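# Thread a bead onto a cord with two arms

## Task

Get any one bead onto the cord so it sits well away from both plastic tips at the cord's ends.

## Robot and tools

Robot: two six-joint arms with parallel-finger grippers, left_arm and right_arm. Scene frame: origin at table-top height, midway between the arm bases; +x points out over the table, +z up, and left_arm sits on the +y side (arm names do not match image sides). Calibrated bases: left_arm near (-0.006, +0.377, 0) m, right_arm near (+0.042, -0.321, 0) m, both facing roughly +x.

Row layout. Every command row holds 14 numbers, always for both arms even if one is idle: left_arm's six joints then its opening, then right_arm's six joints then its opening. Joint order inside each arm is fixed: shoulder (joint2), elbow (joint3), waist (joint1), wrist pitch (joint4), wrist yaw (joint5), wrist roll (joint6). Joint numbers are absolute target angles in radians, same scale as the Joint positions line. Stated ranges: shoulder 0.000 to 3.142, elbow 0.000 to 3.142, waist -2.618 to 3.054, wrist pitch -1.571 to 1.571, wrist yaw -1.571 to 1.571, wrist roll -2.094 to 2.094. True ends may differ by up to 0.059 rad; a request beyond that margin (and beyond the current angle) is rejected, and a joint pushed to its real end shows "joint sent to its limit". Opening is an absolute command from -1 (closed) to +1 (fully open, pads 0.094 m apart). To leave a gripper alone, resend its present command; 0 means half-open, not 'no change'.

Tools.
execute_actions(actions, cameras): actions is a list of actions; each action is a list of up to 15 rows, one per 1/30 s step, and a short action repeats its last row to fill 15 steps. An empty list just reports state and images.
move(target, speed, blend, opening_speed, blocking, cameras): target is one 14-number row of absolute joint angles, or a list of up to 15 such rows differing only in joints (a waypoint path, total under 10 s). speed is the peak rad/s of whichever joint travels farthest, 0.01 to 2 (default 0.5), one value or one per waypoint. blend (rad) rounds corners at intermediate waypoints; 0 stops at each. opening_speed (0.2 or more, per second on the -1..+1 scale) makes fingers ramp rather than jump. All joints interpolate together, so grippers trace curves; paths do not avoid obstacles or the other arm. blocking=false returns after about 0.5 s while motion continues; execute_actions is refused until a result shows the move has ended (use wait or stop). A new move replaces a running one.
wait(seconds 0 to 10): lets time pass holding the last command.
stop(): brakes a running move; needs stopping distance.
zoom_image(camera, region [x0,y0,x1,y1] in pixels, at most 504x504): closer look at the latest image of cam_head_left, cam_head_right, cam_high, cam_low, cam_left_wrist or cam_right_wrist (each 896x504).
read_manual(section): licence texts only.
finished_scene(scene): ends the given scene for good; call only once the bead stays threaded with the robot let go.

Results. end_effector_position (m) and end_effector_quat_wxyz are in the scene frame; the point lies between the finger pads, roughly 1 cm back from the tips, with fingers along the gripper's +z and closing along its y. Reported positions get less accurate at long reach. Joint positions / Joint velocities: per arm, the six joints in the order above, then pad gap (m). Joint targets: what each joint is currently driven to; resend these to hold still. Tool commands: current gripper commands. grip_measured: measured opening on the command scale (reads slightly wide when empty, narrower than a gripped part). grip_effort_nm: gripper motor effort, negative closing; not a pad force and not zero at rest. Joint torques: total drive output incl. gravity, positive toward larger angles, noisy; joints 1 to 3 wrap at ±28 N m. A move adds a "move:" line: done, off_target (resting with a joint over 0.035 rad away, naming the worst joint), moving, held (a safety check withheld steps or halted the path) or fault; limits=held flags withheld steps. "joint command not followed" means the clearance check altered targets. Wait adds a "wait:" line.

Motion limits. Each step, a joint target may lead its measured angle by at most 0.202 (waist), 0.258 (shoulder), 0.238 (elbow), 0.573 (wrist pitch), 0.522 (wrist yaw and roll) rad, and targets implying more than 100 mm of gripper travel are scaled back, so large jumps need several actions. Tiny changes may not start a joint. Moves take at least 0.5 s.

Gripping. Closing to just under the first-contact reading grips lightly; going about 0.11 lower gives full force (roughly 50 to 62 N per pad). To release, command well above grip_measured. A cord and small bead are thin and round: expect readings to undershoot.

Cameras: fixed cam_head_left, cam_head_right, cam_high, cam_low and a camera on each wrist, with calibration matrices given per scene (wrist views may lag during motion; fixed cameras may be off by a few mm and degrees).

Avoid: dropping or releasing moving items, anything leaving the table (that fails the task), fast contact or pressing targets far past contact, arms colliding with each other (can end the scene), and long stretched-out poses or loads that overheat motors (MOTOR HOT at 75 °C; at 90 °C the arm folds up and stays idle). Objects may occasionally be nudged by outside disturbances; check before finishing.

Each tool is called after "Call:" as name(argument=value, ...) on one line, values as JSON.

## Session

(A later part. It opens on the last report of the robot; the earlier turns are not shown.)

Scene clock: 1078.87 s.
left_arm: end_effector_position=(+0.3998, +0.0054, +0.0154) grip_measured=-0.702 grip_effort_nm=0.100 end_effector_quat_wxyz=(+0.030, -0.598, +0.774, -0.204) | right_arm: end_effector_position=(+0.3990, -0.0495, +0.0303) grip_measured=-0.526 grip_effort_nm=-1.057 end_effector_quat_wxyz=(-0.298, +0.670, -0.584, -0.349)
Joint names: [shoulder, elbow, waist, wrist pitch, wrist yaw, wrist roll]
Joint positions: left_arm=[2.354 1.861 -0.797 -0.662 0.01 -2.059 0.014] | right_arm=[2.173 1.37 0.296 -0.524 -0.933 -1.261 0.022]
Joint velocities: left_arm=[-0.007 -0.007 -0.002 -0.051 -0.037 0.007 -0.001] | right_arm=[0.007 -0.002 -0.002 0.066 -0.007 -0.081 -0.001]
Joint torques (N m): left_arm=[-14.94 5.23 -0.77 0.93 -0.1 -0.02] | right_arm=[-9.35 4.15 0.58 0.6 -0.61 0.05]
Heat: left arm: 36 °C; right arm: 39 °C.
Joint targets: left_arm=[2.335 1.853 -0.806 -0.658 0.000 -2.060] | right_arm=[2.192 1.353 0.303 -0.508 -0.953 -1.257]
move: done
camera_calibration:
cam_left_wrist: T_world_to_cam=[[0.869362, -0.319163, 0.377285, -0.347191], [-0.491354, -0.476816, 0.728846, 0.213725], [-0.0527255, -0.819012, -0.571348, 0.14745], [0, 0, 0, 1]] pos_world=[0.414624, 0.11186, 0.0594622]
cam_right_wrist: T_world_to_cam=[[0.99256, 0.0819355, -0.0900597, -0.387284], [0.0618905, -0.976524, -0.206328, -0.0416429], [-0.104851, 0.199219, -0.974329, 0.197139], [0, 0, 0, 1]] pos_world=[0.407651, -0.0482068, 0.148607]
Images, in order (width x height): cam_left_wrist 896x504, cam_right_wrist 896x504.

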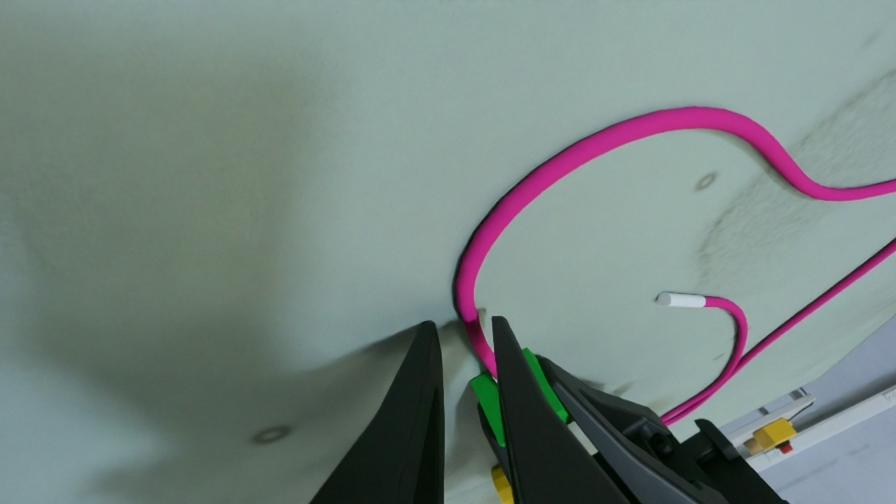

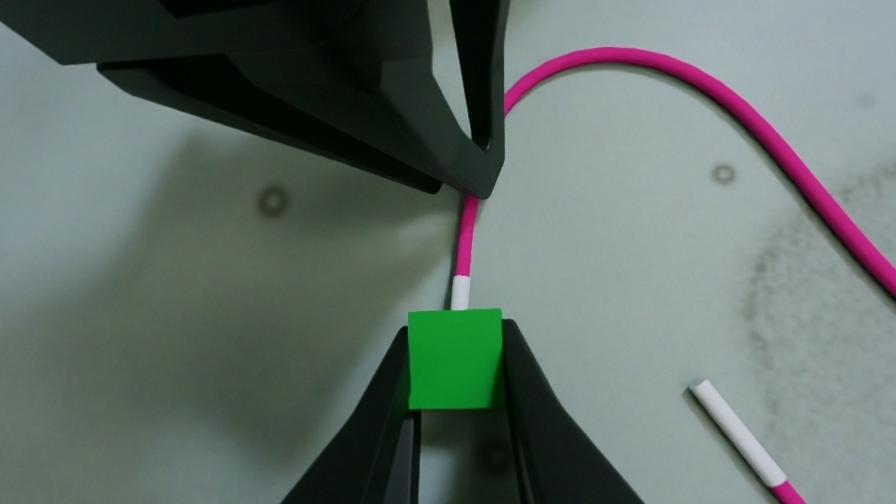

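Call:
move(target=[2.398,1.853,-0.806,-0.658,0.0,-2.06,-0.7,2.192,1.353,0.303,-0.508,-0.953,-1.257,-0.68], speed=0.1, cameras=["cam_left_wrist","cam_right_wrist"])

Scene clock: 1083.43 s.
left_arm: end_effector_position=(+0.3998, +0.0054, +0.0149) grip_measured=-0.702 grip_effort_nm=0.095 end_effector_quat_wxyz=(+0.030, -0.598, +0.774, -0.204) | right_arm: end_effector_position=(+0.3990, -0.0495, +0.0303) grip_measured=-0.526 grip_effort_nm=-1.053 end_effector_quat_wxyz=(-0.298, +0.670, -0.584, -0.349)
Joint names: [shoulder, elbow, waist, wrist pitch, wrist yaw, wrist roll]
Joint positions: left_arm=[2.355 1.861 -0.797 -0.661 0.01 -2.059 0.014] | right_arm=[2.173 1.37 0.296 -0.524 -0.933 -1.261 0.022]
Joint velocities: left_arm=[-0.002 0.007 -0.012 0.022 -0.022 -0.007 0] | right_arm=[-0.002 -0.002 -0.007 -0.037 0.051 -0.066 0.001]
Joint torques (N m): left_arm=[-13.37 5.82 -0.02 0.89 -0.01 -0.01] | right_arm=[-9.36 4.16 0.57 0.59 -0.62 0.05]
Heat: left arm: 37 °C; right arm: 39 °C.
Joint targets: left_arm=[2.355 1.861 -0.797 -0.661 0.010 -2.059] | right_arm=[2.192 1.353 0.303 -0.508 -0.953 -1.257]
move: held (left_arm; a check stopped the path); limits=held; left_arm: the shoulder is farthest, 0.043 rad from its target
joint command not followed: on one or more control steps a check withheld the commanded joint targets of the left arm, and it was not sent them on those steps.
cause: the commanded joint targets, or the way to them, would bring a part of the robot too close to another arm (this arm's wrist (the part past the wrist pitch) and the right arm's wrist camera).
camera_calibration:
cam_left_wrist: T_world_to_cam=[[0.869469, -0.31926, 0.376958, -0.347075], [-0.491149, -0.477004, 0.728862, 0.214033], [-0.0528865, -0.818865, -0.571544, 0.147185], [0, 0, 0, 1]] pos_world=[0.414677, 0.111812, 0.0589544]
cam_right_wrist: T_world_to_cam=[[0.99256, 0.0819355, -0.0900597, -0.387284], [0.0618905, -0.976524, -0.206328, -0.0416429], [-0.104851, 0.199219, -0.974329, 0.197139], [0, 0, 0, 1]] pos_world=[0.407651, -0.0482068, 0.148607]
Images, in order (width x height): cam_left_wrist 896x504, cam_right_wrist 896x504.

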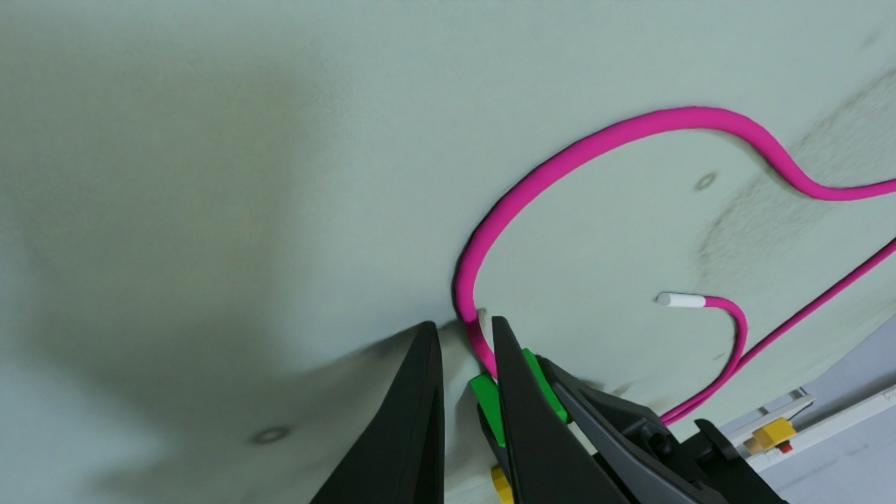

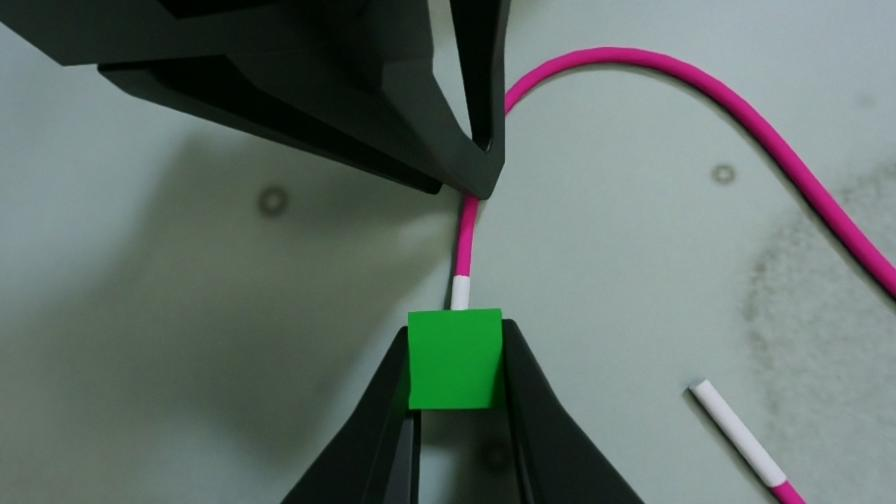

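Call:
move(target=[2.355,1.853,-0.780,-0.690,0.0,-2.06,-0.7,2.192,1.353,0.303,-0.508,-0.953,-1.257,-0.68], speed=0.1, cameras=[])

Call:
move(target=[2.395,1.853,-0.780,-0.690,0.0,-2.06,-0.7,2.192,1.353,0.303,-0.508,-0.953,-1.257,-0.68], speed=0.1, cameras=["cam_left_wrist","cam_right_wrist"])

Scene clock: 1099.67 s.
left_arm: end_effector_position=(+0.4024, +0.0085, +0.0148) grip_measured=-0.702 grip_effort_nm=0.095 end_effector_quat_wxyz=(+0.031, -0.601, +0.772, -0.204) | right_arm: end_effector_position=(+0.3990, -0.0495, +0.0303) grip_measured=-0.526 grip_effort_nm=-1.057 end_effector_quat_wxyz=(-0.298, +0.670, -0.584, -0.349)
Joint names: [shoulder, elbow, waist, wrist pitch, wrist yaw, wrist roll]
Joint positions: left_arm=[2.355 1.861 -0.789 -0.662 0.01 -2.059 0.014] | right_arm=[2.173 1.37 0.296 -0.524 -0.933 -1.261 0.022]
Joint velocities: left_arm=[0.007 0.012 -0.002 0.022 -0.007 0.022 -0.001] | right_arm=[0.012 -0.007 -0.007 -0.037 0.007 -0.037 0]
Joint torques (N m): left_arm=[-13.37 5.23 0.73 0.65 -0.11 -0.02] | right_arm=[-9.42 4.16 0.58 0.59 -0.6 0.05]
Heat: left arm: 37 °C; right arm: 39 °C.
Joint targets: left_arm=[2.355 1.853 -0.780 -0.690 0.000 -2.060] | right_arm=[2.192 1.353 0.303 -0.508 -0.953 -1.257]
move: done
No camera images: "cameras" was empty.

Scene clock: 1100.37 s.
left_arm: end_effector_position=(+0.4024, +0.0085, +0.0148) grip_measured=-0.702 grip_effort_nm=0.095 end_effector_quat_wxyz=(+0.031, -0.601, +0.772, -0.204) | right_arm: end_effector_position=(+0.3990, -0.0495, +0.0303) grip_measured=-0.526 grip_effort_nm=-1.057 end_effector_quat_wxyz=(-0.298, +0.670, -0.584, -0.349)
Joint names: [shoulder, elbow, waist, wrist pitch, wrist yaw, wrist roll]
Joint positions: left_arm=[2.355 1.861 -0.789 -0.662 0.01 -2.059 0.014] | right_arm=[2.173 1.37 0.296 -0.524 -0.933 -1.261 0.022]
Joint velocities: left_arm=[-0.007 0.002 -0.002 0.051 -0.051 0.022 -0.001] | right_arm=[-0.022 -0.002 0.012 0.022 0.022 0.007 0]
Joint torques (N m): left_arm=[-10.06 5.22 0.75 0.65 -0.1 -0.02] | right_arm=[-9.47 4.15 0.64 0.59 -0.62 0.05]
Heat: left arm: 36 °C; right arm: 39 °C.
Joint targets: left_arm=[2.395 1.853 -0.780 -0.690 0.000 -2.060] | right_arm=[2.192 1.353 0.303 -0.508 -0.953 -1.257]
move: off_target (left_arm); left_arm: the shoulder is farthest, 0.040 rad from its target
camera_calibration:
cam_left_wrist: T_world_to_cam=[[0.871973, -0.313142, 0.376304, -0.349339], [-0.487266, -0.480923, 0.728893, 0.21528], [-0.0472743, -0.818935, -0.571935, 0.147539], [0, 0, 0, 1]] pos_world=[0.416487, 0.114965, 0.0589243]
cam_right_wrist: T_world_to_cam=[[0.99256, 0.0819355, -0.0900597, -0.387284], [0.0618905, -0.976524, -0.206328, -0.0416429], [-0.104851, 0.199219, -0.974329, 0.197139], [0, 0, 0, 1]] pos_world=[0.407651, -0.0482068, 0.148607]
Images, in order (width x height): cam_left_wrist 896x504, cam_right_wrist 896x504.

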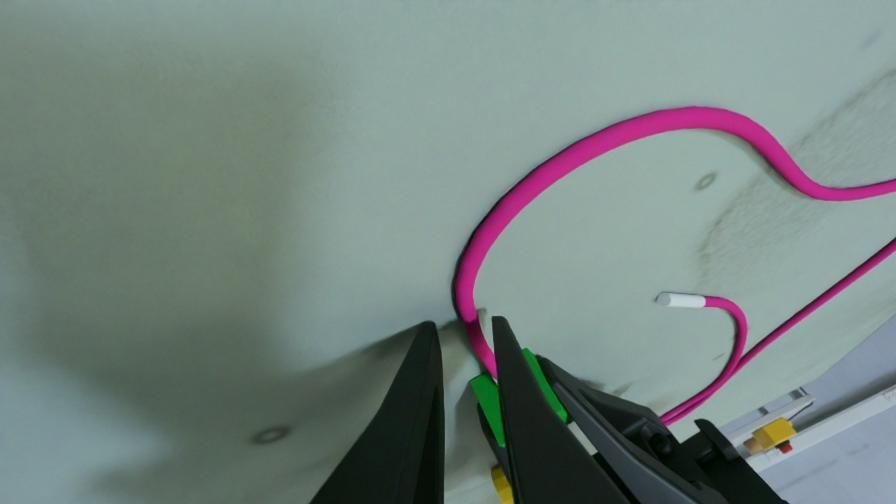

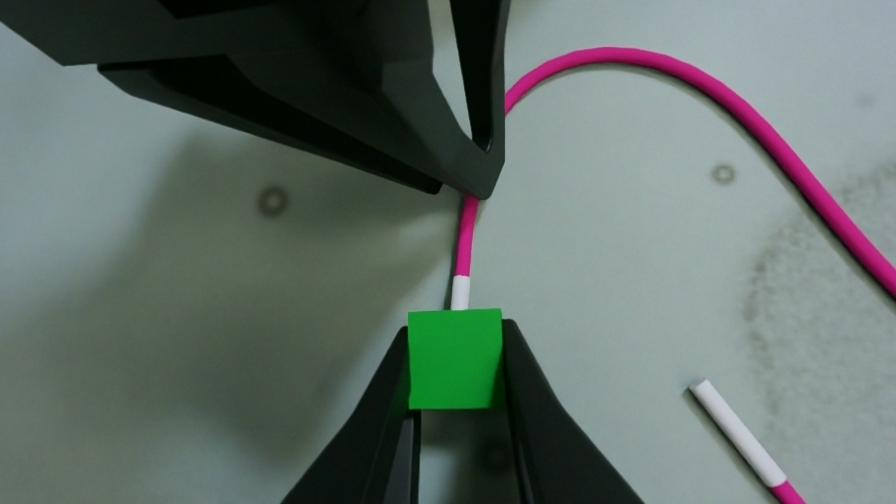

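Call:
move(target=[2.335,1.853,-0.780,-0.690,0.0,-2.06,-0.85,2.192,1.353,0.303,-0.508,-0.953,-1.257,-0.68], speed=0.1, cameras=[])

Call:
move(target=[2.405,1.853,-0.780,-0.690,0.0,-2.06,-0.85,2.192,1.353,0.303,-0.508,-0.953,-1.257,-0.68], speed=0.1, cameras=["cam_left_wrist","cam_right_wrist"])

Scene clock: 1122.80 s.
left_arm: end_effector_position=(+0.4016, +0.0092, +0.0138) grip_measured=-0.848 grip_effort_nm=-0.081 end_effector_quat_wxyz=(+0.031, -0.602, +0.772, -0.201) | right_arm: end_effector_position=(+0.3990, -0.0495, +0.0303) grip_measured=-0.526 grip_effort_nm=-1.057 end_effector_quat_wxyz=(-0.298, +0.670, -0.584, -0.349)
Joint names: [shoulder, elbow, waist, wrist pitch, wrist yaw, wrist roll]
Joint positions: left_arm=[2.356 1.861 -0.789 -0.666 0.01 -2.059 0.007] | right_arm=[2.173 1.37 0.296 -0.524 -0.933 -1.261 0.022]
Joint velocities: left_arm=[0.002 0.007 0.012 -0.022 -0.022 -0.007 -0.001] | right_arm=[0.022 -0.002 0.012 -0.037 0.007 -0.007 0]
Joint torques (N m): left_arm=[-15.13 5.2 0.75 0.67 -0.1 -0.02] | right_arm=[-9.39 4.18 0.65 0.59 -0.61 0.05]
Heat: left arm: 35 °C; right arm: 39 °C.
Joint targets: left_arm=[2.335 1.853 -0.780 -0.690 0.000 -2.060] | right_arm=[2.192 1.353 0.303 -0.508 -0.953 -1.257]
move: done
No camera images: "cameras" was empty.

Scene clock: 1123.73 s.
left_arm: end_effector_position=(+0.4015, +0.0093, +0.0131) grip_measured=-0.848 grip_effort_nm=-0.076 end_effector_quat_wxyz=(+0.030, -0.602, +0.772, -0.201) | right_arm: end_effector_position=(+0.3990, -0.0495, +0.0303) grip_measured=-0.526 grip_effort_nm=-1.057 end_effector_quat_wxyz=(-0.298, +0.670, -0.584, -0.349)
Joint names: [shoulder, elbow, waist, wrist pitch, wrist yaw, wrist roll]
Joint positions: left_arm=[2.357 1.861 -0.789 -0.666 0.01 -2.059 0.007] | right_arm=[2.173 1.37 0.296 -0.524 -0.933 -1.261 0.022]
Joint velocities: left_arm=[0.017 -0.002 -0.012 -0.022 0.022 0.022 -0.001] | right_arm=[0.007 -0.012 -0.002 0.066 -0.066 -0.081 -0.001]
Joint torques (N m): left_arm=[-9.4 5.2 0.73 0.68 -0.1 -0.03] | right_arm=[-9.43 4.16 0.61 0.57 -0.62 0.05]
Heat: left arm: 35 °C; right arm: 39 °C.
Joint targets: left_arm=[2.405 1.853 -0.780 -0.690 0.000 -2.060] | right_arm=[2.192 1.353 0.303 -0.508 -0.953 -1.257]
move: off_target (left_arm); left_arm: the shoulder is farthest, 0.048 rad from its target
camera_calibration:
cam_left_wrist: T_world_to_cam=[[0.873774, -0.314763, 0.370734, -0.348334], [-0.483751, -0.484085, 0.729141, 0.215034], [-0.0500394, -0.816447, -0.575248, 0.14835], [0, 0, 0, 1]] pos_world=[0.415812, 0.115573, 0.0576871]
cam_right_wrist: T_world_to_cam=[[0.99256, 0.0819355, -0.0900597, -0.387284], [0.0618905, -0.976524, -0.206328, -0.0416429], [-0.104851, 0.199219, -0.974329, 0.197139], [0, 0, 0, 1]] pos_world=[0.407651, -0.0482068, 0.148607]
Images, in order (width x height): cam_left_wrist 896x504, cam_right_wrist 896x504.

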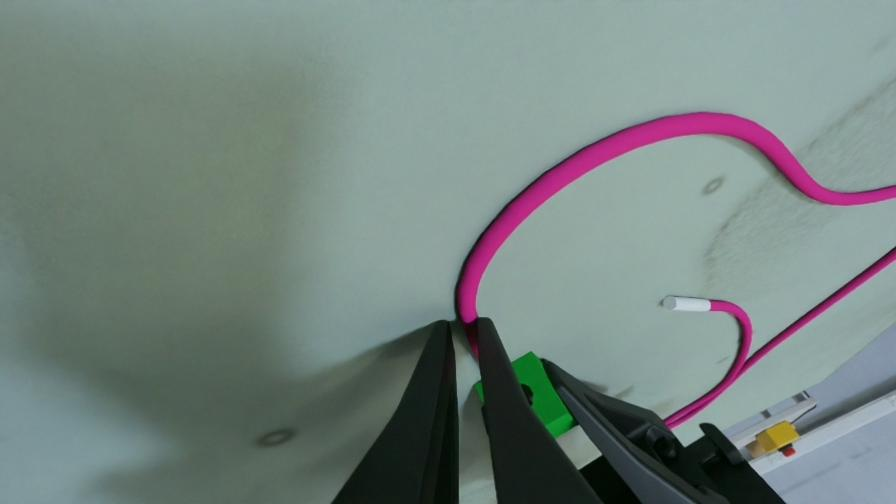

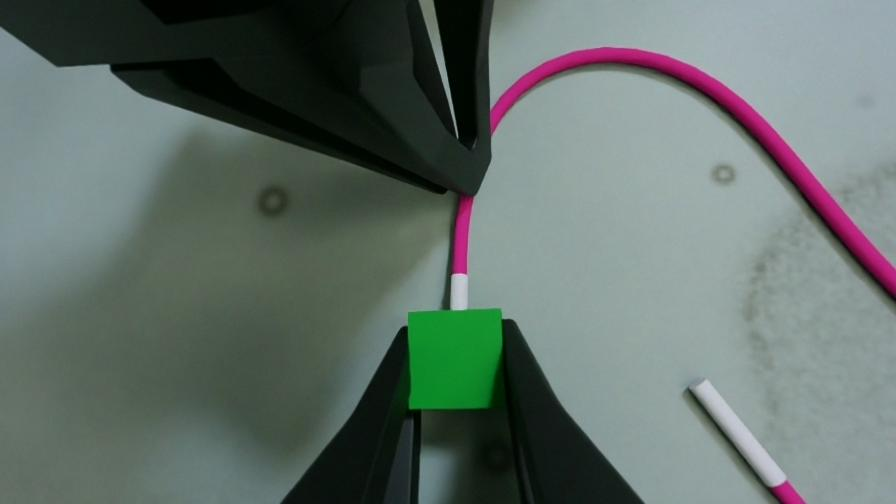

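Call:
zoom_image(camera="cam_left_wrist", region=[400, 260, 560, 420])

Call:
zoom_image(camera="cam_right_wrist", region=[400, 140, 560, 320])

Call:
zoom_image(camera="cam_low", region=[400, 180, 580, 300])

Scaled by 3.150 from the camera's 896x504 image, which has a finer 1280x720 frame.

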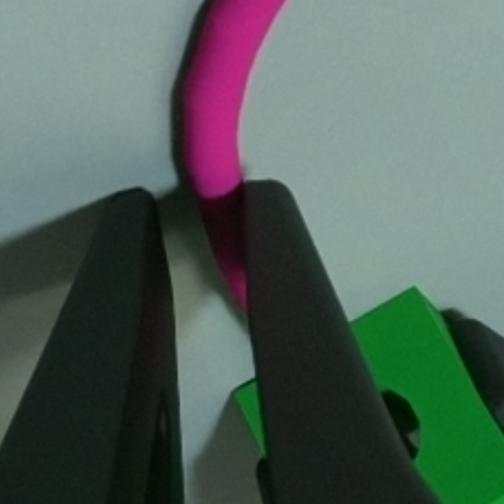

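Scaled by 2.800 from the camera's 896x504 image, which has a finer 1280x720 frame.

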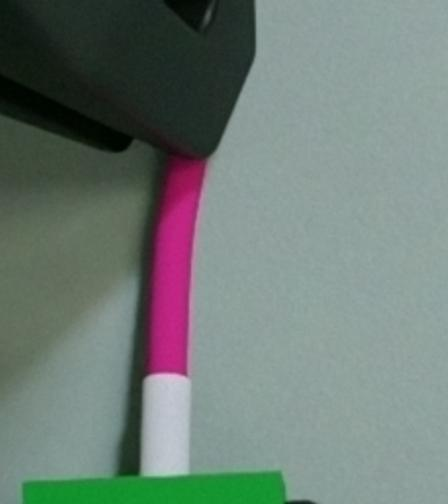

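This scene's latest camera images include none from cam_low. They are from: cam_left_wrist, cam_right_wrist. cam_low's image comes with the result of a call that names it in "cameras".

Call:
move(target=[2.405,1.853,-0.780,-0.690,0.0,-2.06,-1,2.192,1.353,0.303,-0.508,-0.953,-1.257,-0.68], speed=0.1, opening_speed=0.25, cameras=["cam_left_wrist","cam_low"])

Call:
zoom_image(camera="cam_left_wrist", region=[400, 260, 560, 420])

Call:
zoom_image(camera="cam_low", region=[400, 160, 580, 300])

Scene clock: 1136.60 s.
left_arm: end_effector_position=(+0.4018, +0.0090, +0.0132) grip_measured=-0.997 grip_effort_nm=-0.168 end_effector_quat_wxyz=(+0.031, -0.602, +0.772, -0.202) | right_arm: end_effector_position=(+0.3990, -0.0495, +0.0303) grip_measured=-0.526 grip_effort_nm=-1.053 end_effector_quat_wxyz=(-0.298, +0.670, -0.584, -0.349)
Joint names: [shoulder, elbow, waist, wrist pitch, wrist yaw, wrist roll]
Joint positions: left_arm=[2.358 1.861 -0.789 -0.664 0.01 -2.059 0] | right_arm=[2.173 1.37 0.296 -0.524 -0.933 -1.261 0.022]
Joint velocities: left_arm=[0.012 0.007 -0.002 -0.051 0.007 -0.007 0] | right_arm=[-0.007 0.002 0.002 -0.022 -0.066 -0.051 0.001]
Joint torques (N m): left_arm=[-9.47 5.22 0.75 0.67 -0.1 -0.02] | right_arm=[-9.36 4.18 0.66 0.58 -0.61 0.05]
Heat: left arm: 33 °C; right arm: 39 °C.
Joint targets: left_arm=[2.405 1.853 -0.780 -0.690 0.000 -2.060] | right_arm=[2.192 1.353 0.303 -0.508 -0.953 -1.257]
move: off_target (left_arm); left_arm: the shoulder is farthest, 0.047 rad from its target
camera_calibration:
cam_left_wrist: T_world_to_cam=[[0.873247, -0.314289, 0.372374, -0.348572], [-0.484785, -0.483155, 0.729071, 0.215442], [-0.0492245, -0.81718, -0.574276, 0.147785], [0, 0, 0, 1]] pos_world=[0.416107, 0.115307, 0.0575959]
Images, in order (width x height): cam_low 896x504, cam_left_wrist 896x504.

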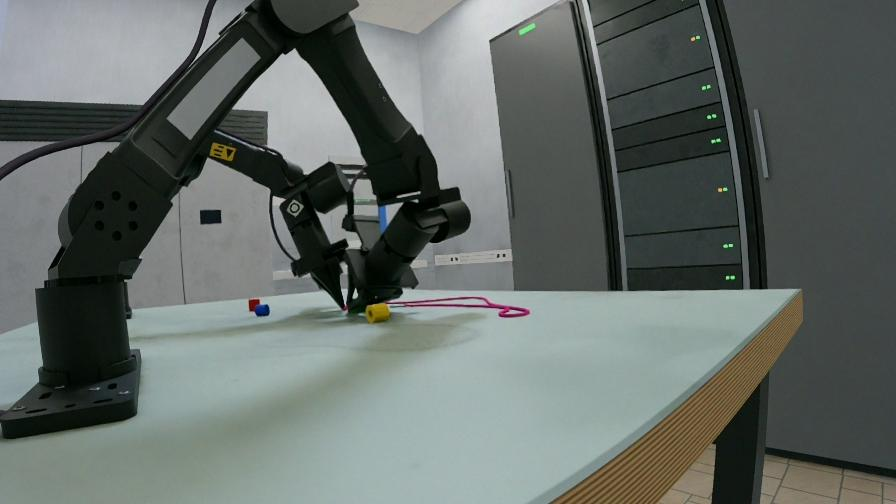

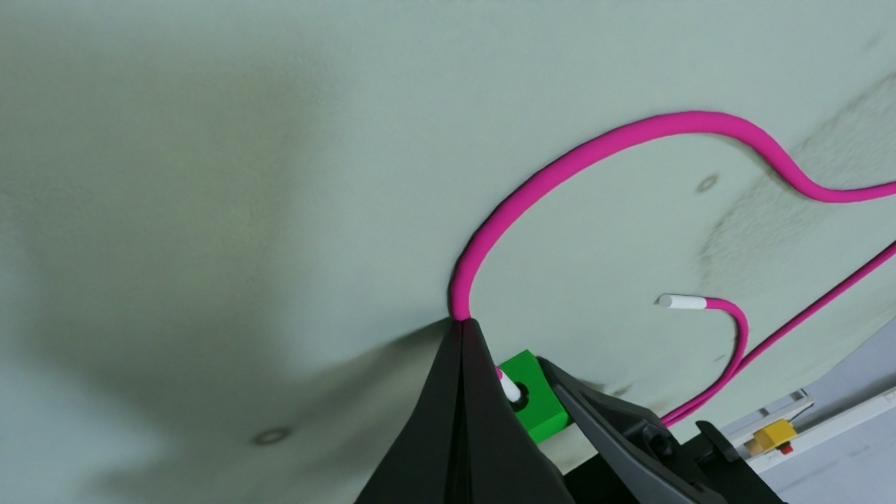

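Scaled by 3.150 from the camera's 896x504 image, which has a finer 1280x720 frame.

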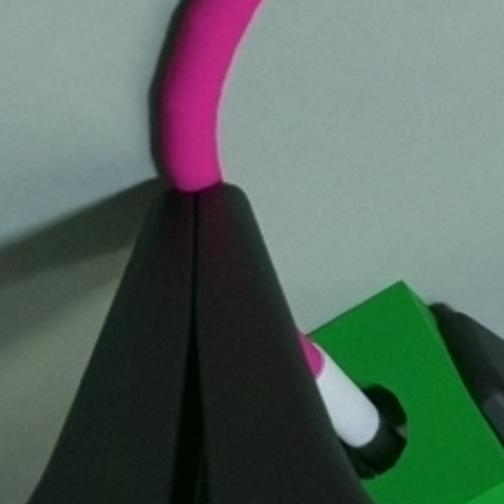

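Scaled by 2.800 from the camera's 896x504 image, which has a finer 1280x720 frame.

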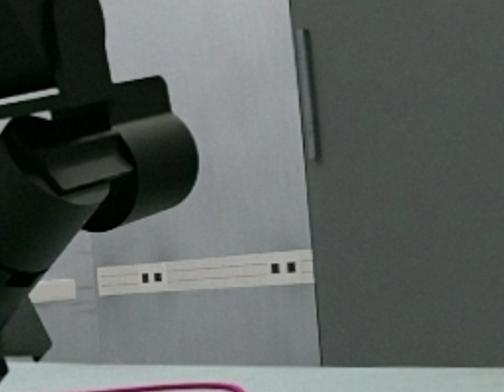

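Call:
move(target=[2.290,1.853,-0.780,-0.690,0.0,-2.06,-1,2.192,1.353,0.303,-0.508,-0.953,-1.257,-0.68], speed=0.15, cameras=[])

Call:
move(target=[2.290,1.853,-0.780,-0.690,0.0,-2.06,-0.5,2.192,1.353,0.303,-0.508,-0.953,-1.257,-0.68], speed=0.15, cameras=["cam_left_wrist","cam_right_wrist"])

Scene clock: 1151.47 s.
left_arm: end_effector_position=(+0.4009, +0.0098, +0.0156) grip_measured=-0.997 grip_effort_nm=-0.139 end_effector_quat_wxyz=(+0.030, -0.602, +0.772, -0.200) | right_arm: end_effector_position=(+0.3990, -0.0495, +0.0303) grip_measured=-0.526 grip_effort_nm=-1.057 end_effector_quat_wxyz=(-0.298, +0.670, -0.584, -0.349)
Joint names: [shoulder, elbow, waist, wrist pitch, wrist yaw, wrist roll]
Joint positions: left_arm=[2.352 1.861 -0.789 -0.672 0.01 -2.059 0] | right_arm=[2.173 1.37 0.296 -0.524 -0.933 -1.261 0.022]
Joint velocities: left_arm=[-0.012 -0.007 0.002 0.037 0.022 -0.007 0] | right_arm=[0.032 -0.012 -0.032 -0.037 -0.022 0.037 -0.001]
Joint torques (N m): left_arm=[-18.8 5.22 0.75 0.72 -0.1 -0.02] | right_arm=[-9.36 4.08 0.62 0.56 -0.63 0.05]
Heat: left arm: 33 °C; right arm: 39 °C.
Joint targets: left_arm=[2.290 1.853 -0.780 -0.690 0.000 -2.060] | right_arm=[2.192 1.353 0.303 -0.508 -0.953 -1.257]
move: off_target (left_arm); left_arm: the shoulder is farthest, 0.062 rad from its target
No camera images: "cameras" was empty.

Scene clock: 1152.03 s.
left_arm: end_effector_position=(+0.3999, +0.0109, +0.0174) grip_measured=-0.502 grip_effort_nm=0.095 end_effector_quat_wxyz=(+0.030, -0.602, +0.772, -0.199) | right_arm: end_effector_position=(+0.3990, -0.0495, +0.0303) grip_measured=-0.526 grip_effort_nm=-1.048 end_effector_quat_wxyz=(-0.298, +0.670, -0.584, -0.349)
Joint names: [shoulder, elbow, waist, wrist pitch, wrist yaw, wrist roll]
Joint positions: left_arm=[2.345 1.859 -0.789 -0.678 0.01 -2.059 0.023] | right_arm=[2.173 1.37 0.296 -0.524 -0.933 -1.261 0.022]
Joint velocities: left_arm=[-0.012 -0.002 0.007 0.051 -0.051 0.037 0] | right_arm=[0.012 0.007 0.012 0.037 0.022 -0.022 -0.001]
Joint torques (N m): left_arm=[-18.22 5.38 0.73 0.79 -0.1 -0.02] | right_arm=[-9.42 4.14 0.58 0.59 -0.61 0.03]
Heat: left arm: 33 °C; right arm: 39 °C.
Joint targets: left_arm=[2.290 1.853 -0.780 -0.690 0.000 -2.060] | right_arm=[2.192 1.353 0.303 -0.508 -0.953 -1.257]
move: off_target (left_arm); left_arm: the shoulder is farthest, 0.055 rad from its target
camera_calibration:
cam_left_wrist: T_world_to_cam=[[0.874727, -0.314658, 0.36857, -0.34839], [-0.482008, -0.486091, 0.728961, 0.211267], [-0.0502145, -0.815295, -0.576864, 0.15211], [0, 0, 0, 1]] pos_world=[0.414216, 0.117086, 0.0621475]
cam_right_wrist: T_world_to_cam=[[0.99256, 0.0819355, -0.0900597, -0.387284], [0.0618905, -0.976524, -0.206328, -0.0416429], [-0.104851, 0.199219, -0.974329, 0.197139], [0, 0, 0, 1]] pos_world=[0.407651, -0.0482068, 0.148607]
Images, in order (width x height): cam_left_wrist 896x504, cam_right_wrist 896x504.

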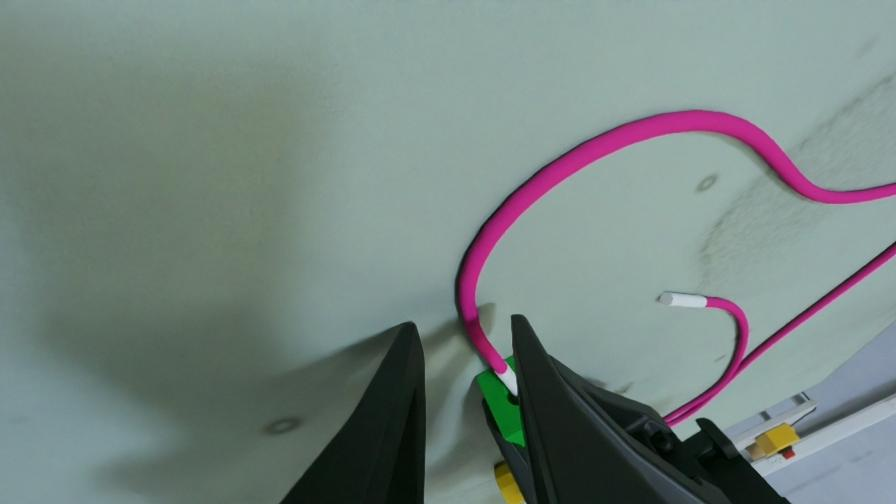

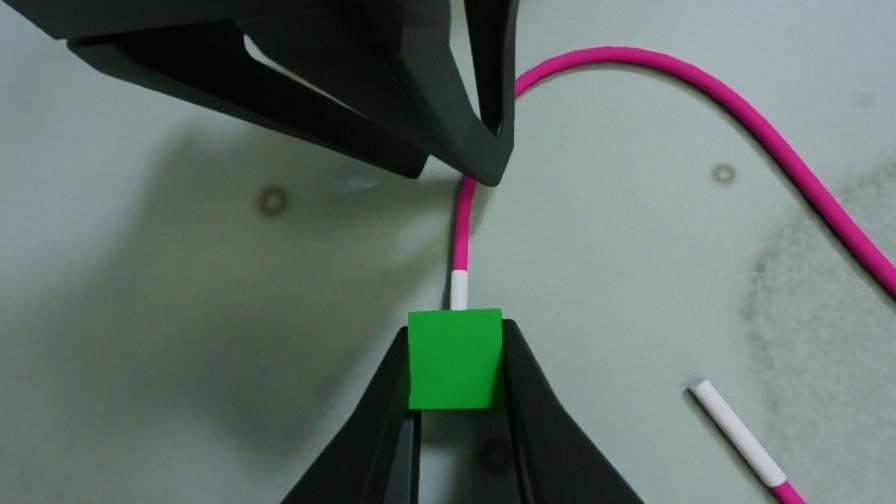

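Call:
move(target=[2.290,1.853,-0.766,-0.685,0.0,-2.06,-0.5,2.192,1.353,0.303,-0.508,-0.953,-1.257,-0.68], speed=0.15, cameras=[])

Call:
move(target=[2.390,1.853,-0.766,-0.685,0.0,-2.06,-0.5,2.192,1.353,0.303,-0.508,-0.953,-1.257,-0.68], speed=0.15, cameras=["cam_left_wrist","cam_right_wrist"])

Scene clock: 1165.40 s.
left_arm: end_effector_position=(+0.4051, +0.0171, +0.0173) grip_measured=-0.502 grip_effort_nm=0.095 end_effector_quat_wxyz=(+0.032, -0.608, +0.768, -0.199) | right_arm: end_effector_position=(+0.3990, -0.0495, +0.0303) grip_measured=-0.526 grip_effort_nm=-1.053 end_effector_quat_wxyz=(-0.298, +0.670, -0.584, -0.349)
Joint names: [shoulder, elbow, waist, wrist pitch, wrist yaw, wrist roll]
Joint positions: left_arm=[2.345 1.859 -0.774 -0.679 0.01 -2.059 0.023] | right_arm=[2.173 1.37 0.296 -0.524 -0.933 -1.261 0.022]
Joint velocities: left_arm=[0.012 0.007 0.007 0.022 0.007 0.051 0] | right_arm=[0.002 -0.002 -0.002 0.037 0.007 -0.081 0]
Joint torques (N m): left_arm=[-18.22 5.37 0.58 0.83 -0.1 -0.02] | right_arm=[-9.43 4.11 0.57 0.59 -0.6 0.04]
Heat: left arm: 36 °C; right arm: 39 °C.
Joint targets: left_arm=[2.290 1.853 -0.766 -0.685 0.000 -2.060] | right_arm=[2.192 1.353 0.303 -0.508 -0.953 -1.257]
move: off_target (left_arm); left_arm: the shoulder is farthest, 0.055 rad from its target
No camera images: "cameras" was empty.

Scene clock: 1166.30 s.
left_arm: end_effector_position=(+0.4056, +0.0178, +0.0161) grip_measured=-0.502 grip_effort_nm=0.090 end_effector_quat_wxyz=(+0.032, -0.609, +0.768, -0.198) | right_arm: end_effector_position=(+0.3990, -0.0495, +0.0303) grip_measured=-0.526 grip_effort_nm=-1.057 end_effector_quat_wxyz=(-0.298, +0.670, -0.584, -0.349)
Joint names: [shoulder, elbow, waist, wrist pitch, wrist yaw, wrist roll]
Joint positions: left_arm=[2.348 1.859 -0.773 -0.679 0.01 -2.059 0.023] | right_arm=[2.173 1.37 0.296 -0.524 -0.933 -1.261 0.022]
Joint velocities: left_arm=[-0.007 -0.002 -0.002 -0.051 -0.066 -0.066 -0.001] | right_arm=[0.022 -0.002 -0.017 -0.037 -0.037 -0.007 0]
Joint torques (N m): left_arm=[-9.83 5.35 0.54 0.82 -0.09 -0.01] | right_arm=[-9.39 4.07 0.61 0.59 -0.61 0.07]
Heat: left arm: 36 °C; right arm: 39 °C.
Joint targets: left_arm=[2.390 1.853 -0.766 -0.685 0.000 -2.060] | right_arm=[2.192 1.353 0.303 -0.508 -0.953 -1.257]
move: off_target (left_arm); left_arm: the shoulder is farthest, 0.042 rad from its target
camera_calibration:
cam_left_wrist: T_world_to_cam=[[0.880616, -0.301003, 0.365941, -0.353253], [-0.472292, -0.495393, 0.729059, 0.214542], [-0.0381643, -0.814851, -0.578412, 0.152477], [0, 0, 0, 1]] pos_world=[0.418226, 0.124199, 0.0610508]
cam_right_wrist: T_world_to_cam=[[0.99256, 0.0819355, -0.0900597, -0.387284], [0.0618905, -0.976524, -0.206328, -0.0416429], [-0.104851, 0.199219, -0.974329, 0.197139], [0, 0, 0, 1]] pos_world=[0.407651, -0.0482068, 0.148607]
Images, in order (width x height): cam_left_wrist 896x504, cam_right_wrist 896x504.

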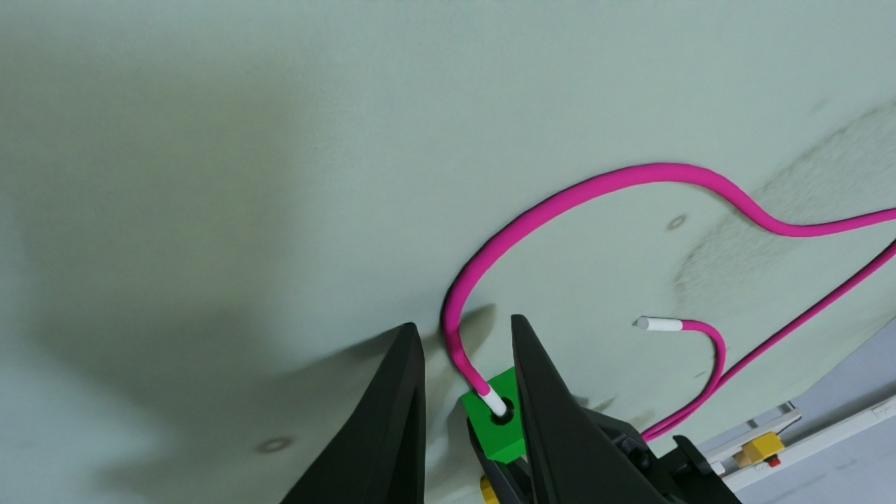

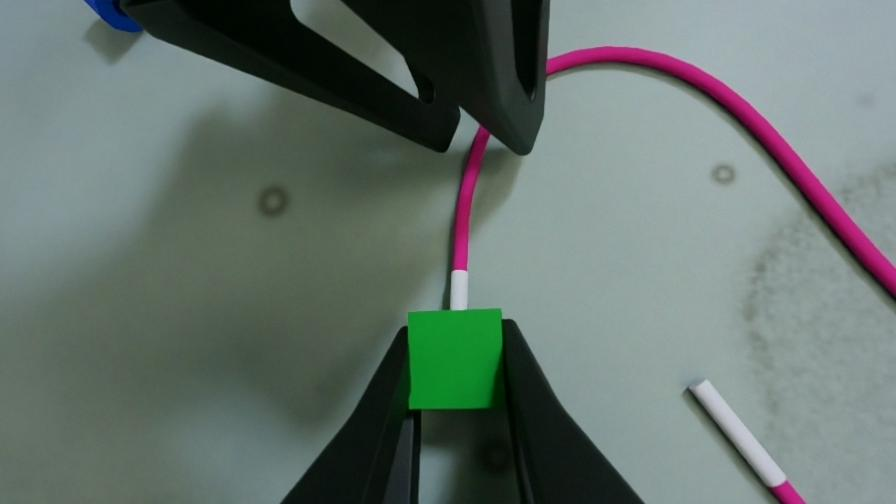

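Call:
move(target=[2.415,1.853,-0.766,-0.685,0.0,-2.06,-0.6,2.192,1.353,0.303,-0.508,-0.953,-1.257,-0.68], speed=0.1, cameras=["cam_left_wrist","cam_right_wrist"])

Call:
zoom_image(camera="cam_right_wrist", region=[360, 60, 620, 320])

Call:
zoom_image(camera="cam_left_wrist", region=[360, 220, 560, 420])

Scene clock: 1174.57 s.
left_arm: end_effector_position=(+0.4053, +0.0180, +0.0144) grip_measured=-0.598 grip_effort_nm=-0.085 end_effector_quat_wxyz=(+0.031, -0.609, +0.768, -0.196) | right_arm: end_effector_position=(+0.3990, -0.0495, +0.0303) grip_measured=-0.526 grip_effort_nm=-1.057 end_effector_quat_wxyz=(-0.298, +0.670, -0.584, -0.349)
Joint names: [shoulder, elbow, waist, wrist pitch, wrist yaw, wrist roll]
Joint positions: left_arm=[2.351 1.859 -0.773 -0.679 0.01 -2.059 0.019] | right_arm=[2.173 1.37 0.296 -0.524 -0.933 -1.261 0.022]
Joint velocities: left_arm=[0.017 0.012 0.002 0.007 0.022 -0.022 0] | right_arm=[-0.002 -0.007 -0.022 -0.022 -0.066 -0.081 0]
Joint torques (N m): left_arm=[-8.02 5.37 0.54 0.82 -0.1 -0.01] | right_arm=[-9.42 4.15 0.57 0.58 -0.61 0.05]
Heat: left arm: 35 °C; right arm: 38 °C.
Joint targets: left_arm=[2.415 1.853 -0.766 -0.685 0.000 -2.060] | right_arm=[2.192 1.353 0.303 -0.508 -0.953 -1.257]
move: off_target (left_arm); left_arm: the shoulder is farthest, 0.064 rad from its target
camera_calibration:
cam_left_wrist: T_world_to_cam=[[0.881494, -0.301769, 0.363186, -0.352652], [-0.470519, -0.496591, 0.72939, 0.215077], [-0.0397521, -0.813839, -0.57973, 0.15219], [0, 0, 0, 1]] pos_world=[0.418108, 0.124244, 0.0594326]
cam_right_wrist: T_world_to_cam=[[0.99256, 0.0819355, -0.0900597, -0.387284], [0.0618905, -0.976524, -0.206328, -0.0416429], [-0.104851, 0.199219, -0.974329, 0.197139], [0, 0, 0, 1]] pos_world=[0.407651, -0.0482068, 0.148607]
Images, in order (width x height): cam_left_wrist 896x504, cam_right_wrist 896x504.

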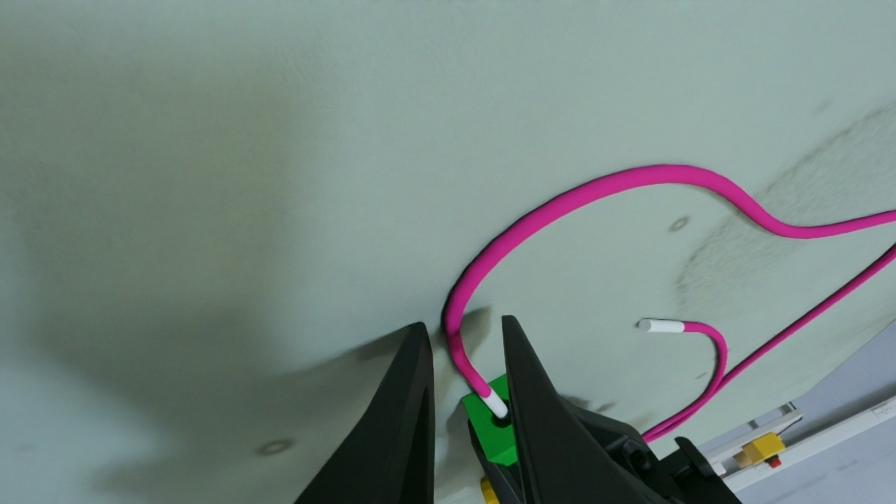

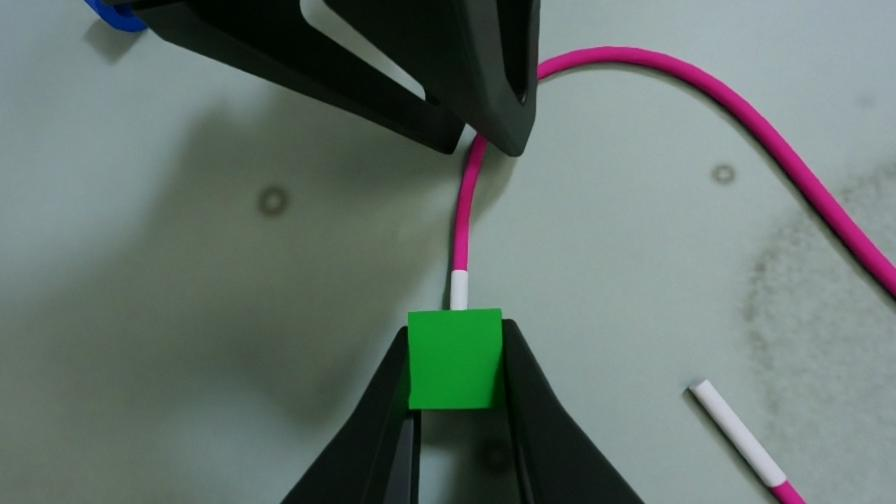

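Scaled by 1.938 from the camera's 896x504 image, which has a finer 1280x720 frame.

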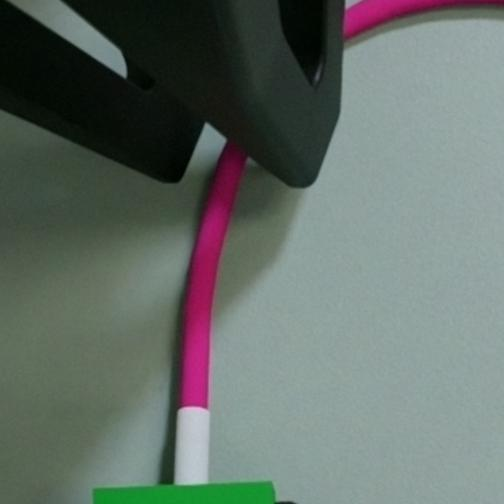

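Scaled by 2.520 from the camera's 896x504 image, which has a finer 1280x720 frame.

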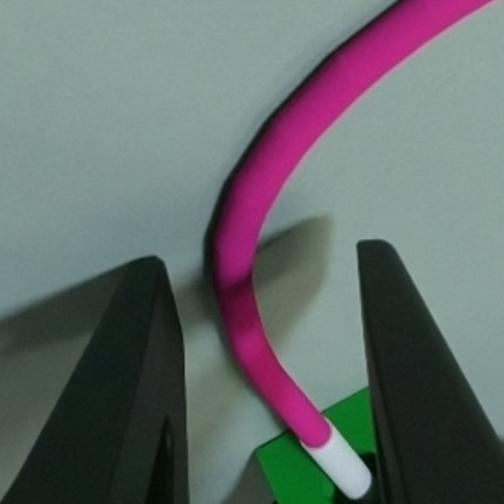

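Call:
move(target=[2.415,1.853,-0.766,-0.685,0.0,-2.06,-0.8,2.192,1.353,0.303,-0.508,-0.953,-1.257,-0.68], speed=0.1, opening_speed=0.3, cameras=["cam_left_wrist","cam_right_wrist"])

Call:
zoom_image(camera="cam_right_wrist", region=[360, 60, 620, 320])

Call:
zoom_image(camera="cam_left_wrist", region=[360, 220, 560, 420])

Scene clock: 1183.63 s.
left_arm: end_effector_position=(+0.4052, +0.0181, +0.0128) grip_measured=-0.798 grip_effort_nm=-0.085 end_effector_quat_wxyz=(+0.031, -0.609, +0.768, -0.195) | right_arm: end_effector_position=(+0.3990, -0.0495, +0.0303) grip_measured=-0.526 grip_effort_nm=-1.053 end_effector_quat_wxyz=(-0.298, +0.670, -0.584, -0.349)
Joint names: [shoulder, elbow, waist, wrist pitch, wrist yaw, wrist roll]
Joint positions: left_arm=[2.354 1.859 -0.773 -0.678 0.01 -2.059 0.009] | right_arm=[2.173 1.37 0.296 -0.524 -0.933 -1.261 0.022]
Joint velocities: left_arm=[-0.002 0.007 -0.002 -0.022 -0.051 -0.081 -0.001] | right_arm=[0.012 0.012 -0.012 -0.037 -0.081 -0.037 0]
Joint torques (N m): left_arm=[-8.28 5.35 0.54 0.81 -0.1 -0.02] | right_arm=[-9.43 4.15 0.61 0.59 -0.6 0.06]
Heat: left arm: 34 °C; right arm: 38 °C.
Joint targets: left_arm=[2.415 1.853 -0.766 -0.685 0.000 -2.060] | right_arm=[2.192 1.353 0.303 -0.508 -0.953 -1.257]
move: off_target (left_arm); left_arm: the shoulder is farthest, 0.061 rad from its target
camera_calibration:
cam_left_wrist: T_world_to_cam=[[0.882119, -0.302313, 0.36121, -0.352187], [-0.46926, -0.497687, 0.729454, 0.2157], [-0.0407538, -0.812967, -0.580883, 0.15178], [0, 0, 0, 1]] pos_world=[0.418076, 0.124272, 0.0580368]
cam_right_wrist: T_world_to_cam=[[0.99256, 0.0819355, -0.0900597, -0.387284], [0.0618905, -0.976524, -0.206328, -0.0416429], [-0.104851, 0.199219, -0.974329, 0.197139], [0, 0, 0, 1]] pos_world=[0.407651, -0.0482068, 0.148607]
Images, in order (width x height): cam_left_wrist 896x504, cam_right_wrist 896x504.

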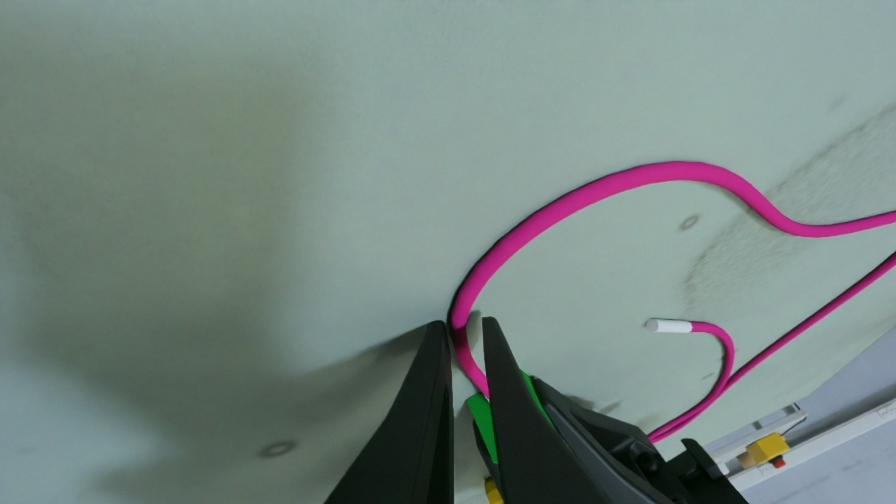

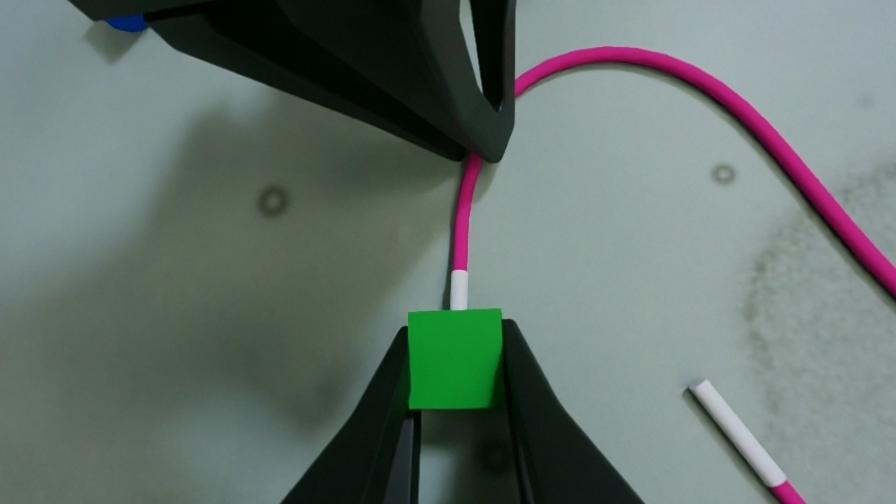

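Scaled by 1.938 from the camera's 896x504 image, which has a finer 1280x720 frame.

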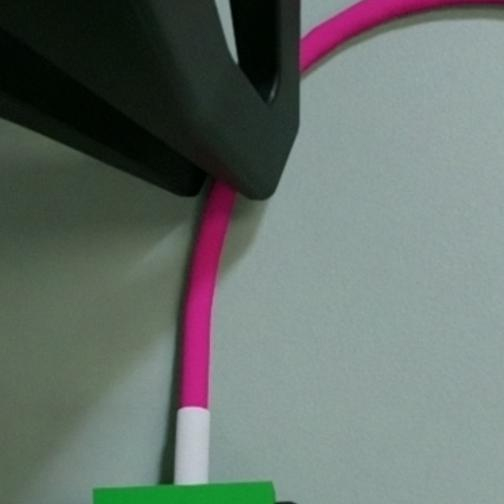

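Scaled by 2.520 from the camera's 896x504 image, which has a finer 1280x720 frame.

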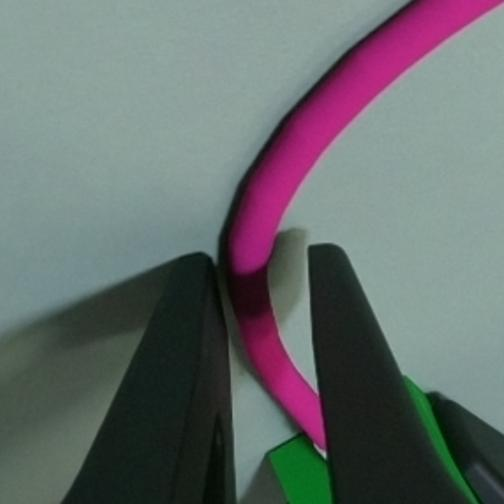

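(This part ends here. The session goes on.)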